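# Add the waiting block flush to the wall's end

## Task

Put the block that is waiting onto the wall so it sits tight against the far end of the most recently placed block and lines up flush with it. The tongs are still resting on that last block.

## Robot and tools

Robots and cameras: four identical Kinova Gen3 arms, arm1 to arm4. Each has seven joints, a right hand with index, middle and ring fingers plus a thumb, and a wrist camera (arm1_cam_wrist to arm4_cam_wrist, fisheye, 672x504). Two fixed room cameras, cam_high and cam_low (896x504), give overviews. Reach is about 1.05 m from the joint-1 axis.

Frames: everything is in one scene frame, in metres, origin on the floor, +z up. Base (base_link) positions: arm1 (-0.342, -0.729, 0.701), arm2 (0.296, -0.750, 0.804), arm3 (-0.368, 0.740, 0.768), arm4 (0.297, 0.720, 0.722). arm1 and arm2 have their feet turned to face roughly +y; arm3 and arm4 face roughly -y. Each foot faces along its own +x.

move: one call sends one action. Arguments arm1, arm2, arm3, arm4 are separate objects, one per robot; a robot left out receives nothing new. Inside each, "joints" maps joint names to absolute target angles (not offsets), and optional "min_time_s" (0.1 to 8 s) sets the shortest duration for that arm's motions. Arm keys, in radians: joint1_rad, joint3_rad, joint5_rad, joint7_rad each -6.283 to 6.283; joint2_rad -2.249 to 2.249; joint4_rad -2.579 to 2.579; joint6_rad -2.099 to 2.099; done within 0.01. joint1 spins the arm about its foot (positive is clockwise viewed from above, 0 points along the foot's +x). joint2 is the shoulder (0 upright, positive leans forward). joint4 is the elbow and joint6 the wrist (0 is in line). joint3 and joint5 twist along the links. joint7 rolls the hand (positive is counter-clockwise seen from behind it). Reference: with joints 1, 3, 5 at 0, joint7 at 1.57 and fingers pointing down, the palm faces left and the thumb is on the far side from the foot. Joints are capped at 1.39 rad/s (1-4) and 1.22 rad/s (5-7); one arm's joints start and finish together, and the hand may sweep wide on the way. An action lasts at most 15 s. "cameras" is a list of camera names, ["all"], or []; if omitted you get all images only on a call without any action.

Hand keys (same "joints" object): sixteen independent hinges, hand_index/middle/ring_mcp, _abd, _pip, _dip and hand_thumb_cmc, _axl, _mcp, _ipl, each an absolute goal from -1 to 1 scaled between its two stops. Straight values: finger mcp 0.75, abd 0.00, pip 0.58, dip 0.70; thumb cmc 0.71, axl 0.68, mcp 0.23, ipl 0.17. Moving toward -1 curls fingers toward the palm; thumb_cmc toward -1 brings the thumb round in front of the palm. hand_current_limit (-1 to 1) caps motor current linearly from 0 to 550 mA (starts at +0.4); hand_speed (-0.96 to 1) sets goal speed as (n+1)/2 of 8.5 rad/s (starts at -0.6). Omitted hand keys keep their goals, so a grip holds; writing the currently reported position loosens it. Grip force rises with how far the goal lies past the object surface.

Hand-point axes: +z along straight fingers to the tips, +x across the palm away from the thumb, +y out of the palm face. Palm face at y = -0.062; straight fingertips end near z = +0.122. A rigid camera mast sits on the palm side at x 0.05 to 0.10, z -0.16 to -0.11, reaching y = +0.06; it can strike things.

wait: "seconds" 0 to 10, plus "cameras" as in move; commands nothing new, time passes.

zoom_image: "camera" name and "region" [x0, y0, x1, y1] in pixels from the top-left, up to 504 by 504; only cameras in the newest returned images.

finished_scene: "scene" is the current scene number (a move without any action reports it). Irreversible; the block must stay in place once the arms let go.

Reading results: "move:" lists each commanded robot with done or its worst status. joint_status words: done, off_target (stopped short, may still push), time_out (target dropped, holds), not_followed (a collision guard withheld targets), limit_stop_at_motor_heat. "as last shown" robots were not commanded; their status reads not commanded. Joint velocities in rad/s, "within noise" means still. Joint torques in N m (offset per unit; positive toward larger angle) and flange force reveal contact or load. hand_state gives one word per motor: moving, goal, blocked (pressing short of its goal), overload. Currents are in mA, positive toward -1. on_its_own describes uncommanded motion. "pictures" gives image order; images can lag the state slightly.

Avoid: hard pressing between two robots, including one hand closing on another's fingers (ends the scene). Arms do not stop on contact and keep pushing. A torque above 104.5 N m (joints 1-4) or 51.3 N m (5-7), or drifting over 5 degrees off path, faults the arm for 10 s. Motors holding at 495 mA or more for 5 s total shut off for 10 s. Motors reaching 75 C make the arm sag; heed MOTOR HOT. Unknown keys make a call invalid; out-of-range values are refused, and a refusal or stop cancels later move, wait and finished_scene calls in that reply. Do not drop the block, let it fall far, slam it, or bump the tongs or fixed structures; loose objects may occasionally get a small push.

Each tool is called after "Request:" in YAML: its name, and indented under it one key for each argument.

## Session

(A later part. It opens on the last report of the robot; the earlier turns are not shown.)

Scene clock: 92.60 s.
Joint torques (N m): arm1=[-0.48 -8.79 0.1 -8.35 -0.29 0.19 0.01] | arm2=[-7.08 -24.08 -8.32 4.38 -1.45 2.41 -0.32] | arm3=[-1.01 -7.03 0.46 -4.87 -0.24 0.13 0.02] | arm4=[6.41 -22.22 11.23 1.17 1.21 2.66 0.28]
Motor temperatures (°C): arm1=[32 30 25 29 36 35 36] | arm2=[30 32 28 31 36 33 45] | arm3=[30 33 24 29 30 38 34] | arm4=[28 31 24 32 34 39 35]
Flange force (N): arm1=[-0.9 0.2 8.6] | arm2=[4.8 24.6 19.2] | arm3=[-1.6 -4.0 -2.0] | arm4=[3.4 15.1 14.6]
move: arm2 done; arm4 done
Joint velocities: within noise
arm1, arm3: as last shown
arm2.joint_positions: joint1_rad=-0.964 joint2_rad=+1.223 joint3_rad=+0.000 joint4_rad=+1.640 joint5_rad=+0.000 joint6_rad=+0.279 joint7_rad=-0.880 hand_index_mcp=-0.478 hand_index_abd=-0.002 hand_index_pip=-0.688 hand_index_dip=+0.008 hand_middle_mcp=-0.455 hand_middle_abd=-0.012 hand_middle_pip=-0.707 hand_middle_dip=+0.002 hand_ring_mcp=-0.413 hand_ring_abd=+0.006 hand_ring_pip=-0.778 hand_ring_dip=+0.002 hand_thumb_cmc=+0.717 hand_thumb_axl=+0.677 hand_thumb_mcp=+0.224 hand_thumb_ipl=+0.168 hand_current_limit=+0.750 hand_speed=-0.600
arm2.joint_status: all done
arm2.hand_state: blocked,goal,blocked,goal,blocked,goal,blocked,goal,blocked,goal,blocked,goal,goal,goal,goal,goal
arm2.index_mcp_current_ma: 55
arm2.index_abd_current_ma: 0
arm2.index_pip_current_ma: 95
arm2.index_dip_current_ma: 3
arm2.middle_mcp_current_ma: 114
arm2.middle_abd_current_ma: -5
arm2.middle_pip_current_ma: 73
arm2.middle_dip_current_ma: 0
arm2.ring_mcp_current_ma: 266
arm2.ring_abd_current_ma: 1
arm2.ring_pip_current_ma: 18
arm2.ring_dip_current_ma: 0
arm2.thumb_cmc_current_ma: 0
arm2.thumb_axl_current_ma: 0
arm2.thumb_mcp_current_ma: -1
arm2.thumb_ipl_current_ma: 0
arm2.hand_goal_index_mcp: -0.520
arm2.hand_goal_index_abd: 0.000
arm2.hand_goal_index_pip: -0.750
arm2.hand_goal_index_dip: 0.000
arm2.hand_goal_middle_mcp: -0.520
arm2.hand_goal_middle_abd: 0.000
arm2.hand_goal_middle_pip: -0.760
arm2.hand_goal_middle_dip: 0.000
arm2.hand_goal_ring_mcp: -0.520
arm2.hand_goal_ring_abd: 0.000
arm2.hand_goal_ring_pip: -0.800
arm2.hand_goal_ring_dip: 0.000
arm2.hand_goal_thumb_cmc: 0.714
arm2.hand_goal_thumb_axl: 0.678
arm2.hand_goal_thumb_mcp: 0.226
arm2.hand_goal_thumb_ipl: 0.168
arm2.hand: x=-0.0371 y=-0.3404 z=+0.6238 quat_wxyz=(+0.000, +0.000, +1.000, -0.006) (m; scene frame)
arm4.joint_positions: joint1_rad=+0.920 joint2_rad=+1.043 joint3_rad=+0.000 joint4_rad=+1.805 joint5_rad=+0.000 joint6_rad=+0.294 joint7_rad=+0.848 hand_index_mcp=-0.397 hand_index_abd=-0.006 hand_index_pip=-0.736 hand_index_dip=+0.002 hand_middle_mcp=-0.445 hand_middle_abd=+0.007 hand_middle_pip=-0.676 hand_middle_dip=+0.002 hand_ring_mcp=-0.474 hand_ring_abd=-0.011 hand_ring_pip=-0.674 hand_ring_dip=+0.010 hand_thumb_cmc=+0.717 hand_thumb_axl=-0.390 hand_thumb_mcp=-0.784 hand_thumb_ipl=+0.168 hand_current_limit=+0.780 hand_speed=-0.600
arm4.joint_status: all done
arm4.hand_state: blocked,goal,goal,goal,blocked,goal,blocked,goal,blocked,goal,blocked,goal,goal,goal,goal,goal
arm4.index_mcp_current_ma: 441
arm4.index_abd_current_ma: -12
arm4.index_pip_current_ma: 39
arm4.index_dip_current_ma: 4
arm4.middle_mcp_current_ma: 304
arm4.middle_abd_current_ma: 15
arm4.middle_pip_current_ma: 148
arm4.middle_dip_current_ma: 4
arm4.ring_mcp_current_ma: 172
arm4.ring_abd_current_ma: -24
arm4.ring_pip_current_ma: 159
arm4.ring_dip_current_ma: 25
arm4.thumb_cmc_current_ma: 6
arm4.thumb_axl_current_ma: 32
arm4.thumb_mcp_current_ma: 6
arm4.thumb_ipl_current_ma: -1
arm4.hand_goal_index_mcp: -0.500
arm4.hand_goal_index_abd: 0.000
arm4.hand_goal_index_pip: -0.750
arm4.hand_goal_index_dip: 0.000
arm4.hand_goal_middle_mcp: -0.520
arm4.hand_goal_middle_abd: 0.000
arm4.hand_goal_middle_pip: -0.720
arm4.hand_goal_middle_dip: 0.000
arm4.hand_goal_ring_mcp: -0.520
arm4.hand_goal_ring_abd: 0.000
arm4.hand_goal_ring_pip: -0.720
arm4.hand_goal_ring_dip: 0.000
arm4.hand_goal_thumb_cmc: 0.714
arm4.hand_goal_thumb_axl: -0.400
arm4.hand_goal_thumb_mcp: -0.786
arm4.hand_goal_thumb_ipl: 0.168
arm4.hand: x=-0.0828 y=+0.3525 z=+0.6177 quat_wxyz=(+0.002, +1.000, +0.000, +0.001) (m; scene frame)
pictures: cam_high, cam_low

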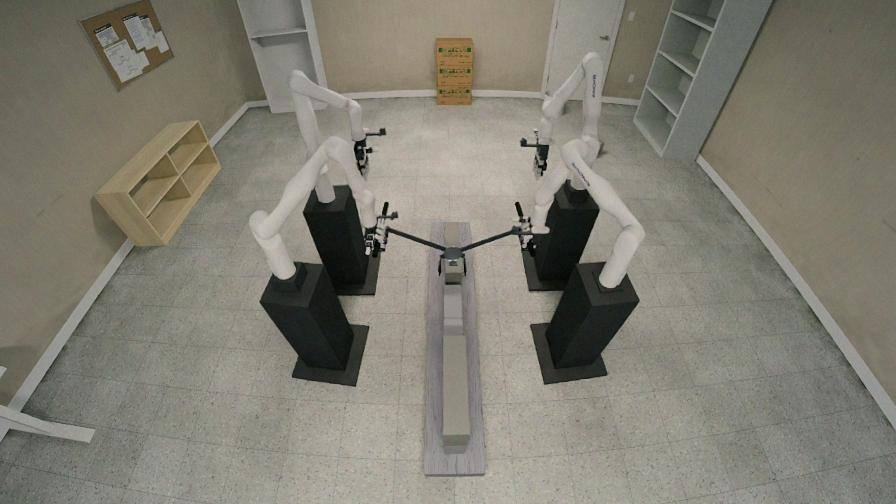

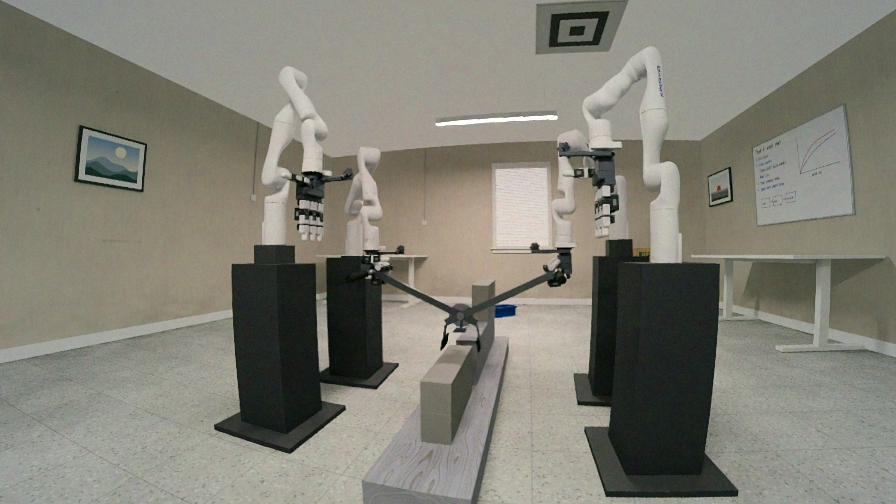

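Request:
move:
  arm2: {"joints": {"joint1_rad": -1.0623, "joint2_rad": 1.3241, "joint4_rad": 1.3563, "joint6_rad": 0.4612, "joint7_rad": -0.9789}, "min_time_s": 1.8}
  arm4: {"joints": {"joint1_rad": 1.0277, "joint2_rad": 1.1482, "joint4_rad": 1.5311, "joint6_rad": 0.4623, "joint7_rad": 0.9554}, "min_time_s": 1.8}

Request:
move:
  arm2: {"joints": {"joint1_rad": -1.1322, "joint2_rad": 1.4326, "joint4_rad": 1.0404, "joint6_rad": 0.6686, "joint7_rad": -1.0488}, "min_time_s": 1.8}
  arm4: {"joints": {"joint1_rad": 1.1033, "joint2_rad": 1.2541, "joint4_rad": 1.2364, "joint6_rad": 0.6511, "joint7_rad": 1.031}, "min_time_s": 1.8}
  cameras: ["cam_high", "cam_low"]

Request:
zoom_image:
  camera: "cam_high"
  region: [350, 190, 560, 310]

Request:
zoom_image:
  camera: "cam_low"
  region: [380, 250, 580, 450]

Scene clock: 96.17 s.
Joint torques (N m): arm1=[-0.43 -8.69 0.08 -8.31 -0.29 0.2 0.02] | arm2=[-8.62 -28.07 -8.57 0.68 -2.22 2.1 -0.35] | arm3=[-1.02 -7.08 0.41 -4.83 -0.25 0.12 0.03] | arm4=[8 -25.93 11.94 -2.55 1.95 1.96 0.31]
Motor temperatures (°C): arm1=[32 30 25 29 36 35 36] | arm2=[30 32 28 31 36 33 45] | arm3=[30 33 24 29 30 38 34] | arm4=[28 31 24 32 34 39 35]
Flange force (N): arm1=[-0.9 0.0 8.3] | arm2=[5.5 23.9 20.2] | arm3=[-1.7 -3.8 -2.0] | arm4=[5.6 14.6 13.7]
move: arm2 done; arm4 done
Joint velocities: within noise
arm1, arm3: as last shown
arm2.joint_positions: joint1_rad=-1.062 joint2_rad=+1.324 joint3_rad=+0.000 joint4_rad=+1.356 joint5_rad=+0.000 joint6_rad=+0.461 joint7_rad=-0.979 hand_index_mcp=-0.478 hand_index_abd=-0.002 hand_index_pip=-0.688 hand_index_dip=+0.008 hand_middle_mcp=-0.455 hand_middle_abd=-0.012 hand_middle_pip=-0.707 hand_middle_dip=+0.002 hand_ring_mcp=-0.413 hand_ring_abd=+0.006 hand_ring_pip=-0.778 hand_ring_dip=+0.002 hand_thumb_cmc=+0.717 hand_thumb_axl=+0.677 hand_thumb_mcp=+0.224 hand_thumb_ipl=+0.168 hand_current_limit=+0.750 hand_speed=-0.600
arm2.joint_status: all done
arm2.hand_state: blocked,goal,blocked,goal,blocked,goal,blocked,goal,blocked,goal,blocked,goal,goal,goal,goal,goal
arm2.index_mcp_current_ma: 55
arm2.index_abd_current_ma: 0
arm2.index_pip_current_ma: 95
arm2.index_dip_current_ma: 3
arm2.middle_mcp_current_ma: 114
arm2.middle_abd_current_ma: -5
arm2.middle_pip_current_ma: 73
arm2.middle_dip_current_ma: 0
arm2.ring_mcp_current_ma: 266
arm2.ring_abd_current_ma: 1
arm2.ring_pip_current_ma: 18
arm2.ring_dip_current_ma: 0
arm2.thumb_cmc_current_ma: 0
arm2.thumb_axl_current_ma: 0
arm2.thumb_mcp_current_ma: -1
arm2.thumb_ipl_current_ma: 0
arm2.hand_goal_index_mcp: -0.520
arm2.hand_goal_index_abd: 0.000
arm2.hand_goal_index_pip: -0.750
arm2.hand_goal_index_dip: 0.000
arm2.hand_goal_middle_mcp: -0.520
arm2.hand_goal_middle_abd: 0.000
arm2.hand_goal_middle_pip: -0.760
arm2.hand_goal_middle_dip: 0.000
arm2.hand_goal_ring_mcp: -0.520
arm2.hand_goal_ring_abd: 0.000
arm2.hand_goal_ring_pip: -0.800
arm2.hand_goal_ring_dip: 0.000
arm2.hand_goal_thumb_cmc: 0.714
arm2.hand_goal_thumb_axl: 0.678
arm2.hand_goal_thumb_mcp: 0.226
arm2.hand_goal_thumb_ipl: 0.168
arm2.hand: x=-0.1222 y=-0.3404 z=+0.6039 quat_wxyz=(+0.000, +0.000, +1.000, -0.006) (m; scene frame)
arm4.joint_positions: joint1_rad=+1.028 joint2_rad=+1.148 joint3_rad=+0.000 joint4_rad=+1.531 joint5_rad=+0.000 joint6_rad=+0.462 joint7_rad=+0.955 hand_index_mcp=-0.397 hand_index_abd=-0.006 hand_index_pip=-0.736 hand_index_dip=+0.002 hand_middle_mcp=-0.445 hand_middle_abd=+0.007 hand_middle_pip=-0.676 hand_middle_dip=+0.002 hand_ring_mcp=-0.474 hand_ring_abd=-0.011 hand_ring_pip=-0.674 hand_ring_dip=+0.010 hand_thumb_cmc=+0.717 hand_thumb_axl=-0.390 hand_thumb_mcp=-0.784 hand_thumb_ipl=+0.168 hand_current_limit=+0.780 hand_speed=-0.600
arm4.joint_status: all done
arm4.hand_state: blocked,goal,goal,goal,blocked,goal,blocked,goal,blocked,goal,blocked,goal,goal,goal,goal,goal
arm4.index_mcp_current_ma: 444
arm4.index_abd_current_ma: -13
arm4.index_pip_current_ma: 39
arm4.index_dip_current_ma: 4
arm4.middle_mcp_current_ma: 304
arm4.middle_abd_current_ma: 15
arm4.middle_pip_current_ma: 148
arm4.middle_dip_current_ma: 4
arm4.ring_mcp_current_ma: 171
arm4.ring_abd_current_ma: -24
arm4.ring_pip_current_ma: 159
arm4.ring_dip_current_ma: 25
arm4.thumb_cmc_current_ma: 6
arm4.thumb_axl_current_ma: 32
arm4.thumb_mcp_current_ma: 6
arm4.thumb_ipl_current_ma: -1
arm4.hand_goal_index_mcp: -0.500
arm4.hand_goal_index_abd: 0.000
arm4.hand_goal_index_pip: -0.750
arm4.hand_goal_index_dip: 0.000
arm4.hand_goal_middle_mcp: -0.520
arm4.hand_goal_middle_abd: 0.000
arm4.hand_goal_middle_pip: -0.720
arm4.hand_goal_middle_dip: 0.000
arm4.hand_goal_ring_mcp: -0.520
arm4.hand_goal_ring_abd: 0.000
arm4.hand_goal_ring_pip: -0.720
arm4.hand_goal_ring_dip: 0.000
arm4.hand_goal_thumb_cmc: 0.714
arm4.hand_goal_thumb_axl: -0.400
arm4.hand_goal_thumb_mcp: -0.786
arm4.hand_goal_thumb_ipl: 0.168
arm4.hand: x=-0.1677 y=+0.3523 z=+0.5977 quat_wxyz=(+0.002, +1.000, +0.000, +0.001) (m; scene frame)
pictures: none

Scene clock: 98.30 s.
Joint torques (N m): arm1=[-0.41 -8.73 0.13 -8.36 -0.29 0.18 0.06] | arm2=[-10.27 -31.48 -8.3 -2.66 -3.04 1.8 -0.4] | arm3=[-1.07 -7.09 0.44 -4.84 -0.25 0.15 0] | arm4=[9.74 -29.39 12.27 -5.91 2.72 1.56 0.27]
Motor temperatures (°C): arm1=[32 30 25 29 36 35 36] | arm2=[30 32 28 31 36 33 45] | arm3=[30 33 24 29 30 38 34] | arm4=[28 31 24 32 34 39 35]
Flange force (N): arm1=[-0.6 -0.2 8.4] | arm2=[7.6 25.0 20.8] | arm3=[-1.9 -3.9 -1.8] | arm4=[8.4 14.3 13.2]
move: arm2 done; arm4 done
Joint velocities: within noise
arm1, arm3: as last shown
arm2.joint_positions: joint1_rad=-1.132 joint2_rad=+1.433 joint3_rad=+0.000 joint4_rad=+1.040 joint5_rad=+0.000 joint6_rad=+0.669 joint7_rad=-1.049 hand_index_mcp=-0.478 hand_index_abd=-0.002 hand_index_pip=-0.688 hand_index_dip=+0.008 hand_middle_mcp=-0.455 hand_middle_abd=-0.012 hand_middle_pip=-0.707 hand_middle_dip=+0.002 hand_ring_mcp=-0.413 hand_ring_abd=+0.006 hand_ring_pip=-0.778 hand_ring_dip=+0.002 hand_thumb_cmc=+0.717 hand_thumb_axl=+0.677 hand_thumb_mcp=+0.224 hand_thumb_ipl=+0.168 hand_current_limit=+0.750 hand_speed=-0.600
arm2.joint_status: all done
arm2.hand_state: blocked,goal,blocked,goal,blocked,goal,blocked,goal,blocked,goal,blocked,goal,goal,goal,goal,goal
arm2.index_mcp_current_ma: 56
arm2.index_abd_current_ma: 0
arm2.index_pip_current_ma: 95
arm2.index_dip_current_ma: 3
arm2.middle_mcp_current_ma: 114
arm2.middle_abd_current_ma: -5
arm2.middle_pip_current_ma: 73
arm2.middle_dip_current_ma: 0
arm2.ring_mcp_current_ma: 266
arm2.ring_abd_current_ma: 1
arm2.ring_pip_current_ma: 18
arm2.ring_dip_current_ma: 0
arm2.thumb_cmc_current_ma: 0
arm2.thumb_axl_current_ma: 0
arm2.thumb_mcp_current_ma: -1
arm2.thumb_ipl_current_ma: 0
arm2.hand_goal_index_mcp: -0.520
arm2.hand_goal_index_abd: 0.000
arm2.hand_goal_index_pip: -0.750
arm2.hand_goal_index_dip: 0.000
arm2.hand_goal_middle_mcp: -0.520
arm2.hand_goal_middle_abd: 0.000
arm2.hand_goal_middle_pip: -0.760
arm2.hand_goal_middle_dip: 0.000
arm2.hand_goal_ring_mcp: -0.520
arm2.hand_goal_ring_abd: 0.000
arm2.hand_goal_ring_pip: -0.800
arm2.hand_goal_ring_dip: 0.000
arm2.hand_goal_thumb_cmc: 0.714
arm2.hand_goal_thumb_axl: 0.678
arm2.hand_goal_thumb_mcp: 0.226
arm2.hand_goal_thumb_ipl: 0.168
arm2.hand: x=-0.1991 y=-0.3403 z=+0.5940 quat_wxyz=(+0.000, +0.000, +1.000, -0.006) (m; scene frame)
arm4.joint_positions: joint1_rad=+1.103 joint2_rad=+1.254 joint3_rad=+0.000 joint4_rad=+1.236 joint5_rad=+0.000 joint6_rad=+0.651 joint7_rad=+1.031 hand_index_mcp=-0.396 hand_index_abd=-0.007 hand_index_pip=-0.736 hand_index_dip=+0.002 hand_middle_mcp=-0.445 hand_middle_abd=+0.007 hand_middle_pip=-0.676 hand_middle_dip=+0.002 hand_ring_mcp=-0.474 hand_ring_abd=-0.011 hand_ring_pip=-0.674 hand_ring_dip=+0.010 hand_thumb_cmc=+0.717 hand_thumb_axl=-0.390 hand_thumb_mcp=-0.784 hand_thumb_ipl=+0.168 hand_current_limit=+0.780 hand_speed=-0.600
arm4.joint_status: all done
arm4.hand_state: blocked,goal,goal,goal,blocked,goal,blocked,goal,blocked,goal,blocked,goal,goal,goal,goal,goal
arm4.index_mcp_current_ma: 447
arm4.index_abd_current_ma: -14
arm4.index_pip_current_ma: 39
arm4.index_dip_current_ma: 4
arm4.middle_mcp_current_ma: 304
arm4.middle_abd_current_ma: 15
arm4.middle_pip_current_ma: 148
arm4.middle_dip_current_ma: 4
arm4.ring_mcp_current_ma: 170
arm4.ring_abd_current_ma: -24
arm4.ring_pip_current_ma: 159
arm4.ring_dip_current_ma: 25
arm4.thumb_cmc_current_ma: 6
arm4.thumb_axl_current_ma: 32
arm4.thumb_mcp_current_ma: 6
arm4.thumb_ipl_current_ma: -1
arm4.hand_goal_index_mcp: -0.500
arm4.hand_goal_index_abd: 0.000
arm4.hand_goal_index_pip: -0.750
arm4.hand_goal_index_dip: 0.000
arm4.hand_goal_middle_mcp: -0.520
arm4.hand_goal_middle_abd: 0.000
arm4.hand_goal_middle_pip: -0.720
arm4.hand_goal_middle_dip: 0.000
arm4.hand_goal_ring_mcp: -0.520
arm4.hand_goal_ring_abd: 0.000
arm4.hand_goal_ring_pip: -0.720
arm4.hand_goal_ring_dip: 0.000
arm4.hand_goal_thumb_cmc: 0.714
arm4.hand_goal_thumb_axl: -0.400
arm4.hand_goal_thumb_mcp: -0.786
arm4.hand_goal_thumb_ipl: 0.168
arm4.hand: x=-0.2447 y=+0.3524 z=+0.5874 quat_wxyz=(+0.002, +1.000, +0.000, +0.001) (m; scene frame)
pictures: cam_high, cam_low

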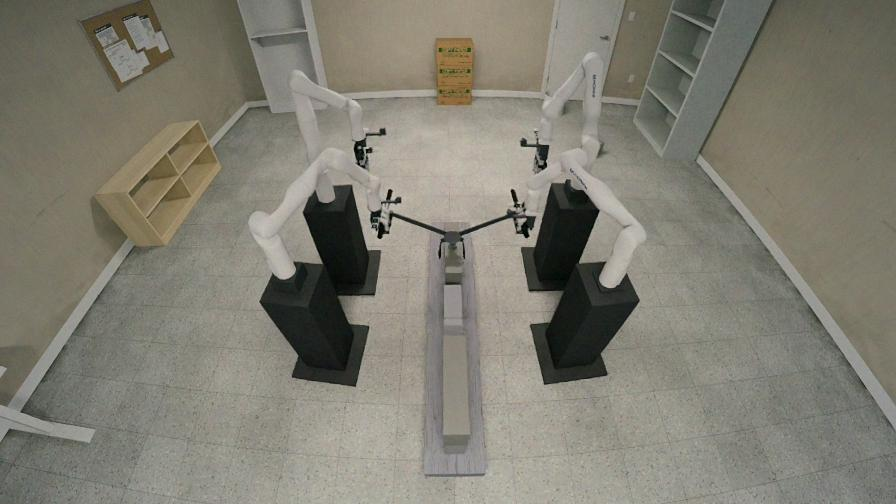

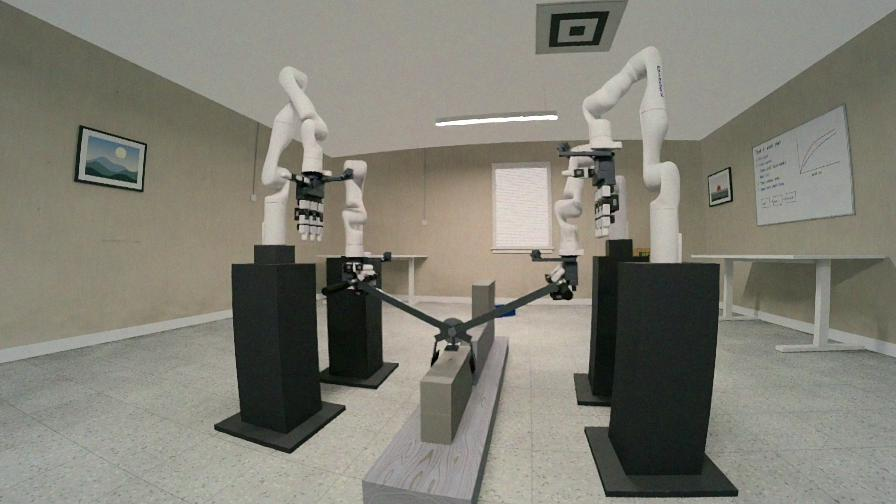

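Scaled by 2.400 from the camera's 896x504 image, which has a finer 1280x720 frame.

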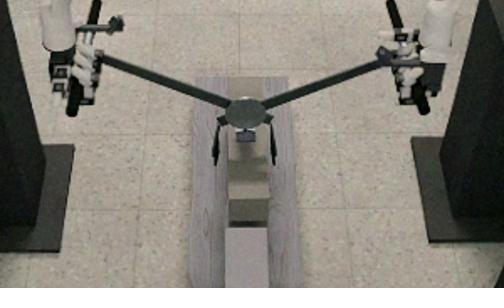

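Scaled by 2.520 from the camera's 896x504 image, which has a finer 1280x720 frame.

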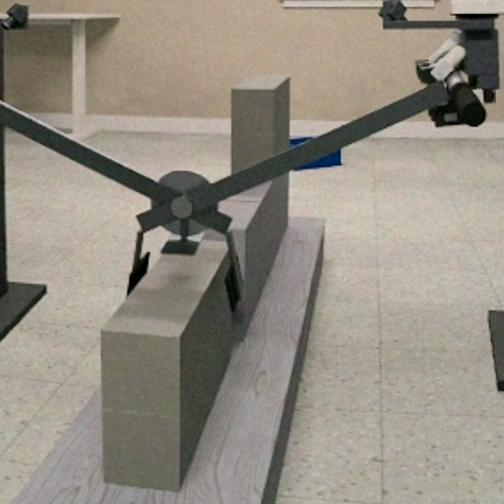

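Request:
move:
  arm2: {"joints": {"joint2_rad": 1.5266, "joint4_rad": 0.9609, "joint6_rad": 0.6541}, "min_time_s": 1.8}
  arm4: {"joints": {"joint2_rad": 1.3403, "joint4_rad": 1.1889, "joint6_rad": 0.6124}, "min_time_s": 1.8}
  cameras: ["cam_high", "cam_low"]

Request:
zoom_image:
  camera: "cam_high"
  region: [400, 200, 500, 300]

Request:
zoom_image:
  camera: "cam_low"
  region: [400, 290, 520, 450]

Scene clock: 103.87 s.
Joint torques (N m): arm1=[-0.44 -8.79 0.12 -8.33 -0.34 0.19 0.03] | arm2=[-10.54 -31.08 -8.36 -2.45 -3 1.78 -0.34] | arm3=[-1 -7.1 0.44 -4.87 -0.29 0.13 -0.05] | arm4=[9.82 -29.15 12.38 -5.3 2.63 1.62 0.25]
Motor temperatures (°C): arm1=[32 30 25 29 36 35 36] | arm2=[30 32 28 31 36 33 45] | arm3=[30 33 24 29 30 38 34] | arm4=[28 31 24 32 34 39 35]
Flange force (N): arm1=[-0.7 0.1 8.5] | arm2=[8.0 25.6 21.6] | arm3=[-1.9 -3.9 -1.8] | arm4=[8.3 14.5 12.6]
move: arm2 done; arm4 done
Joint velocities: within noise
arm1, arm3: as last shown
arm2.joint_positions: joint1_rad=-1.132 joint2_rad=+1.527 joint3_rad=+0.000 joint4_rad=+0.961 joint5_rad=+0.000 joint6_rad=+0.654 joint7_rad=-1.049 hand_index_mcp=-0.478 hand_index_abd=-0.002 hand_index_pip=-0.688 hand_index_dip=+0.008 hand_middle_mcp=-0.455 hand_middle_abd=-0.012 hand_middle_pip=-0.707 hand_middle_dip=+0.002 hand_ring_mcp=-0.413 hand_ring_abd=+0.006 hand_ring_pip=-0.778 hand_ring_dip=+0.002 hand_thumb_cmc=+0.717 hand_thumb_axl=+0.677 hand_thumb_mcp=+0.224 hand_thumb_ipl=+0.168 hand_current_limit=+0.750 hand_speed=-0.600
arm2.joint_status: all done
arm2.hand_state: blocked,goal,blocked,goal,blocked,goal,blocked,goal,blocked,goal,blocked,goal,goal,goal,goal,goal
arm2.index_mcp_current_ma: 56
arm2.index_abd_current_ma: 0
arm2.index_pip_current_ma: 95
arm2.index_dip_current_ma: 3
arm2.middle_mcp_current_ma: 114
arm2.middle_abd_current_ma: -5
arm2.middle_pip_current_ma: 73
arm2.middle_dip_current_ma: 0
arm2.ring_mcp_current_ma: 266
arm2.ring_abd_current_ma: 1
arm2.ring_pip_current_ma: 18
arm2.ring_dip_current_ma: 0
arm2.thumb_cmc_current_ma: 0
arm2.thumb_axl_current_ma: 0
arm2.thumb_mcp_current_ma: -1
arm2.thumb_ipl_current_ma: 0
arm2.hand_goal_index_mcp: -0.520
arm2.hand_goal_index_abd: 0.000
arm2.hand_goal_index_pip: -0.750
arm2.hand_goal_index_dip: 0.000
arm2.hand_goal_middle_mcp: -0.520
arm2.hand_goal_middle_abd: 0.000
arm2.hand_goal_middle_pip: -0.760
arm2.hand_goal_middle_dip: 0.000
arm2.hand_goal_ring_mcp: -0.520
arm2.hand_goal_ring_abd: 0.000
arm2.hand_goal_ring_pip: -0.800
arm2.hand_goal_ring_dip: 0.000
arm2.hand_goal_thumb_cmc: 0.714
arm2.hand_goal_thumb_axl: 0.678
arm2.hand_goal_thumb_mcp: 0.226
arm2.hand_goal_thumb_ipl: 0.168
arm2.hand: x=-0.1991 y=-0.3409 z=+0.5518 quat_wxyz=(+0.000, +0.000, +1.000, -0.006) (m; scene frame)
arm4.joint_positions: joint1_rad=+1.103 joint2_rad=+1.340 joint3_rad=+0.000 joint4_rad=+1.189 joint5_rad=+0.000 joint6_rad=+0.612 joint7_rad=+1.031 hand_index_mcp=-0.396 hand_index_abd=-0.007 hand_index_pip=-0.736 hand_index_dip=+0.002 hand_middle_mcp=-0.445 hand_middle_abd=+0.007 hand_middle_pip=-0.676 hand_middle_dip=+0.002 hand_ring_mcp=-0.474 hand_ring_abd=-0.011 hand_ring_pip=-0.674 hand_ring_dip=+0.010 hand_thumb_cmc=+0.717 hand_thumb_axl=-0.390 hand_thumb_mcp=-0.784 hand_thumb_ipl=+0.168 hand_current_limit=+0.780 hand_speed=-0.600
arm4.joint_status: all done
arm4.hand_state: blocked,goal,goal,goal,blocked,goal,blocked,goal,blocked,goal,blocked,goal,goal,goal,goal,goal
arm4.index_mcp_current_ma: 448
arm4.index_abd_current_ma: -15
arm4.index_pip_current_ma: 39
arm4.index_dip_current_ma: 4
arm4.middle_mcp_current_ma: 304
arm4.middle_abd_current_ma: 15
arm4.middle_pip_current_ma: 148
arm4.middle_dip_current_ma: 4
arm4.ring_mcp_current_ma: 170
arm4.ring_abd_current_ma: -25
arm4.ring_pip_current_ma: 159
arm4.ring_dip_current_ma: 25
arm4.thumb_cmc_current_ma: 6
arm4.thumb_axl_current_ma: 32
arm4.thumb_mcp_current_ma: 6
arm4.thumb_ipl_current_ma: -1
arm4.hand_goal_index_mcp: -0.500
arm4.hand_goal_index_abd: 0.000
arm4.hand_goal_index_pip: -0.750
arm4.hand_goal_index_dip: 0.000
arm4.hand_goal_middle_mcp: -0.520
arm4.hand_goal_middle_abd: 0.000
arm4.hand_goal_middle_pip: -0.720
arm4.hand_goal_middle_dip: 0.000
arm4.hand_goal_ring_mcp: -0.520
arm4.hand_goal_ring_abd: 0.000
arm4.hand_goal_ring_pip: -0.720
arm4.hand_goal_ring_dip: 0.000
arm4.hand_goal_thumb_cmc: 0.714
arm4.hand_goal_thumb_axl: -0.400
arm4.hand_goal_thumb_mcp: -0.786
arm4.hand_goal_thumb_ipl: 0.168
arm4.hand: x=-0.2447 y=+0.3522 z=+0.5453 quat_wxyz=(+0.002, +1.000, +0.000, +0.001) (m; scene frame)
pictures: cam_high, cam_low

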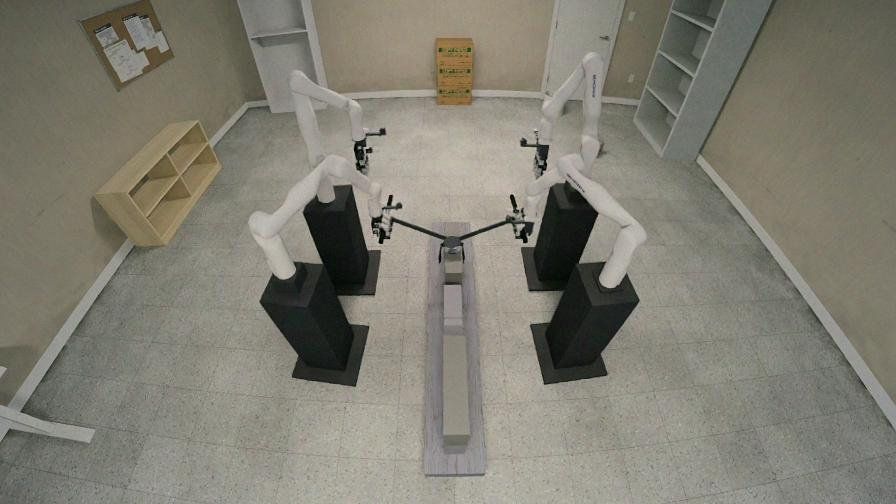

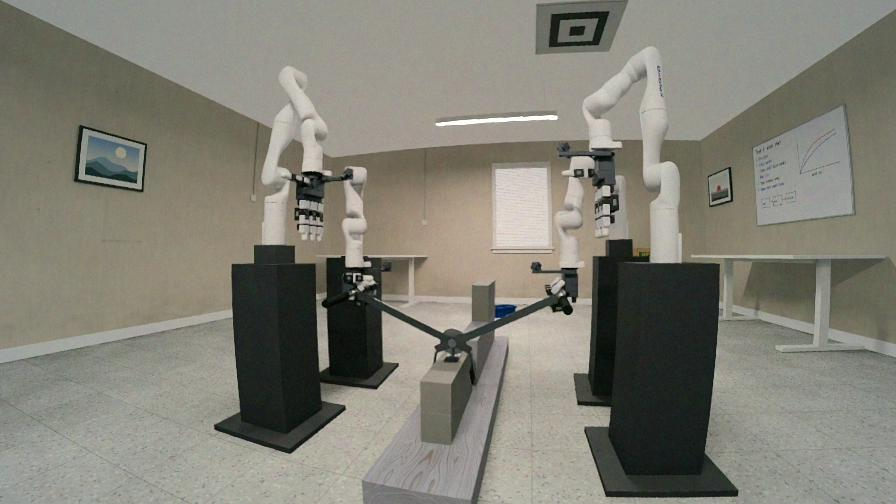

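Scaled by 5.040 from the camera's 896x504 image, which has a finer 1280x720 frame.

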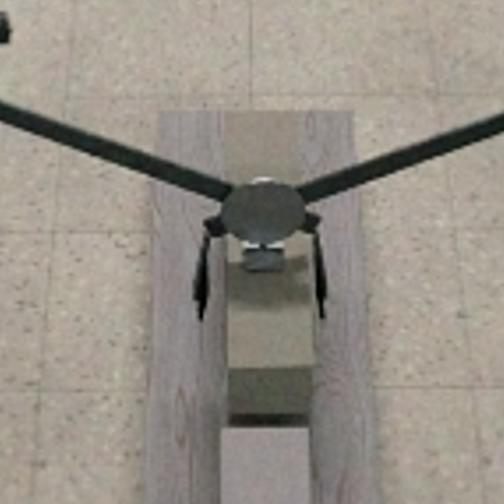

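Scaled by 3.150 from the camera's 896x504 image, which has a finer 1280x720 frame.

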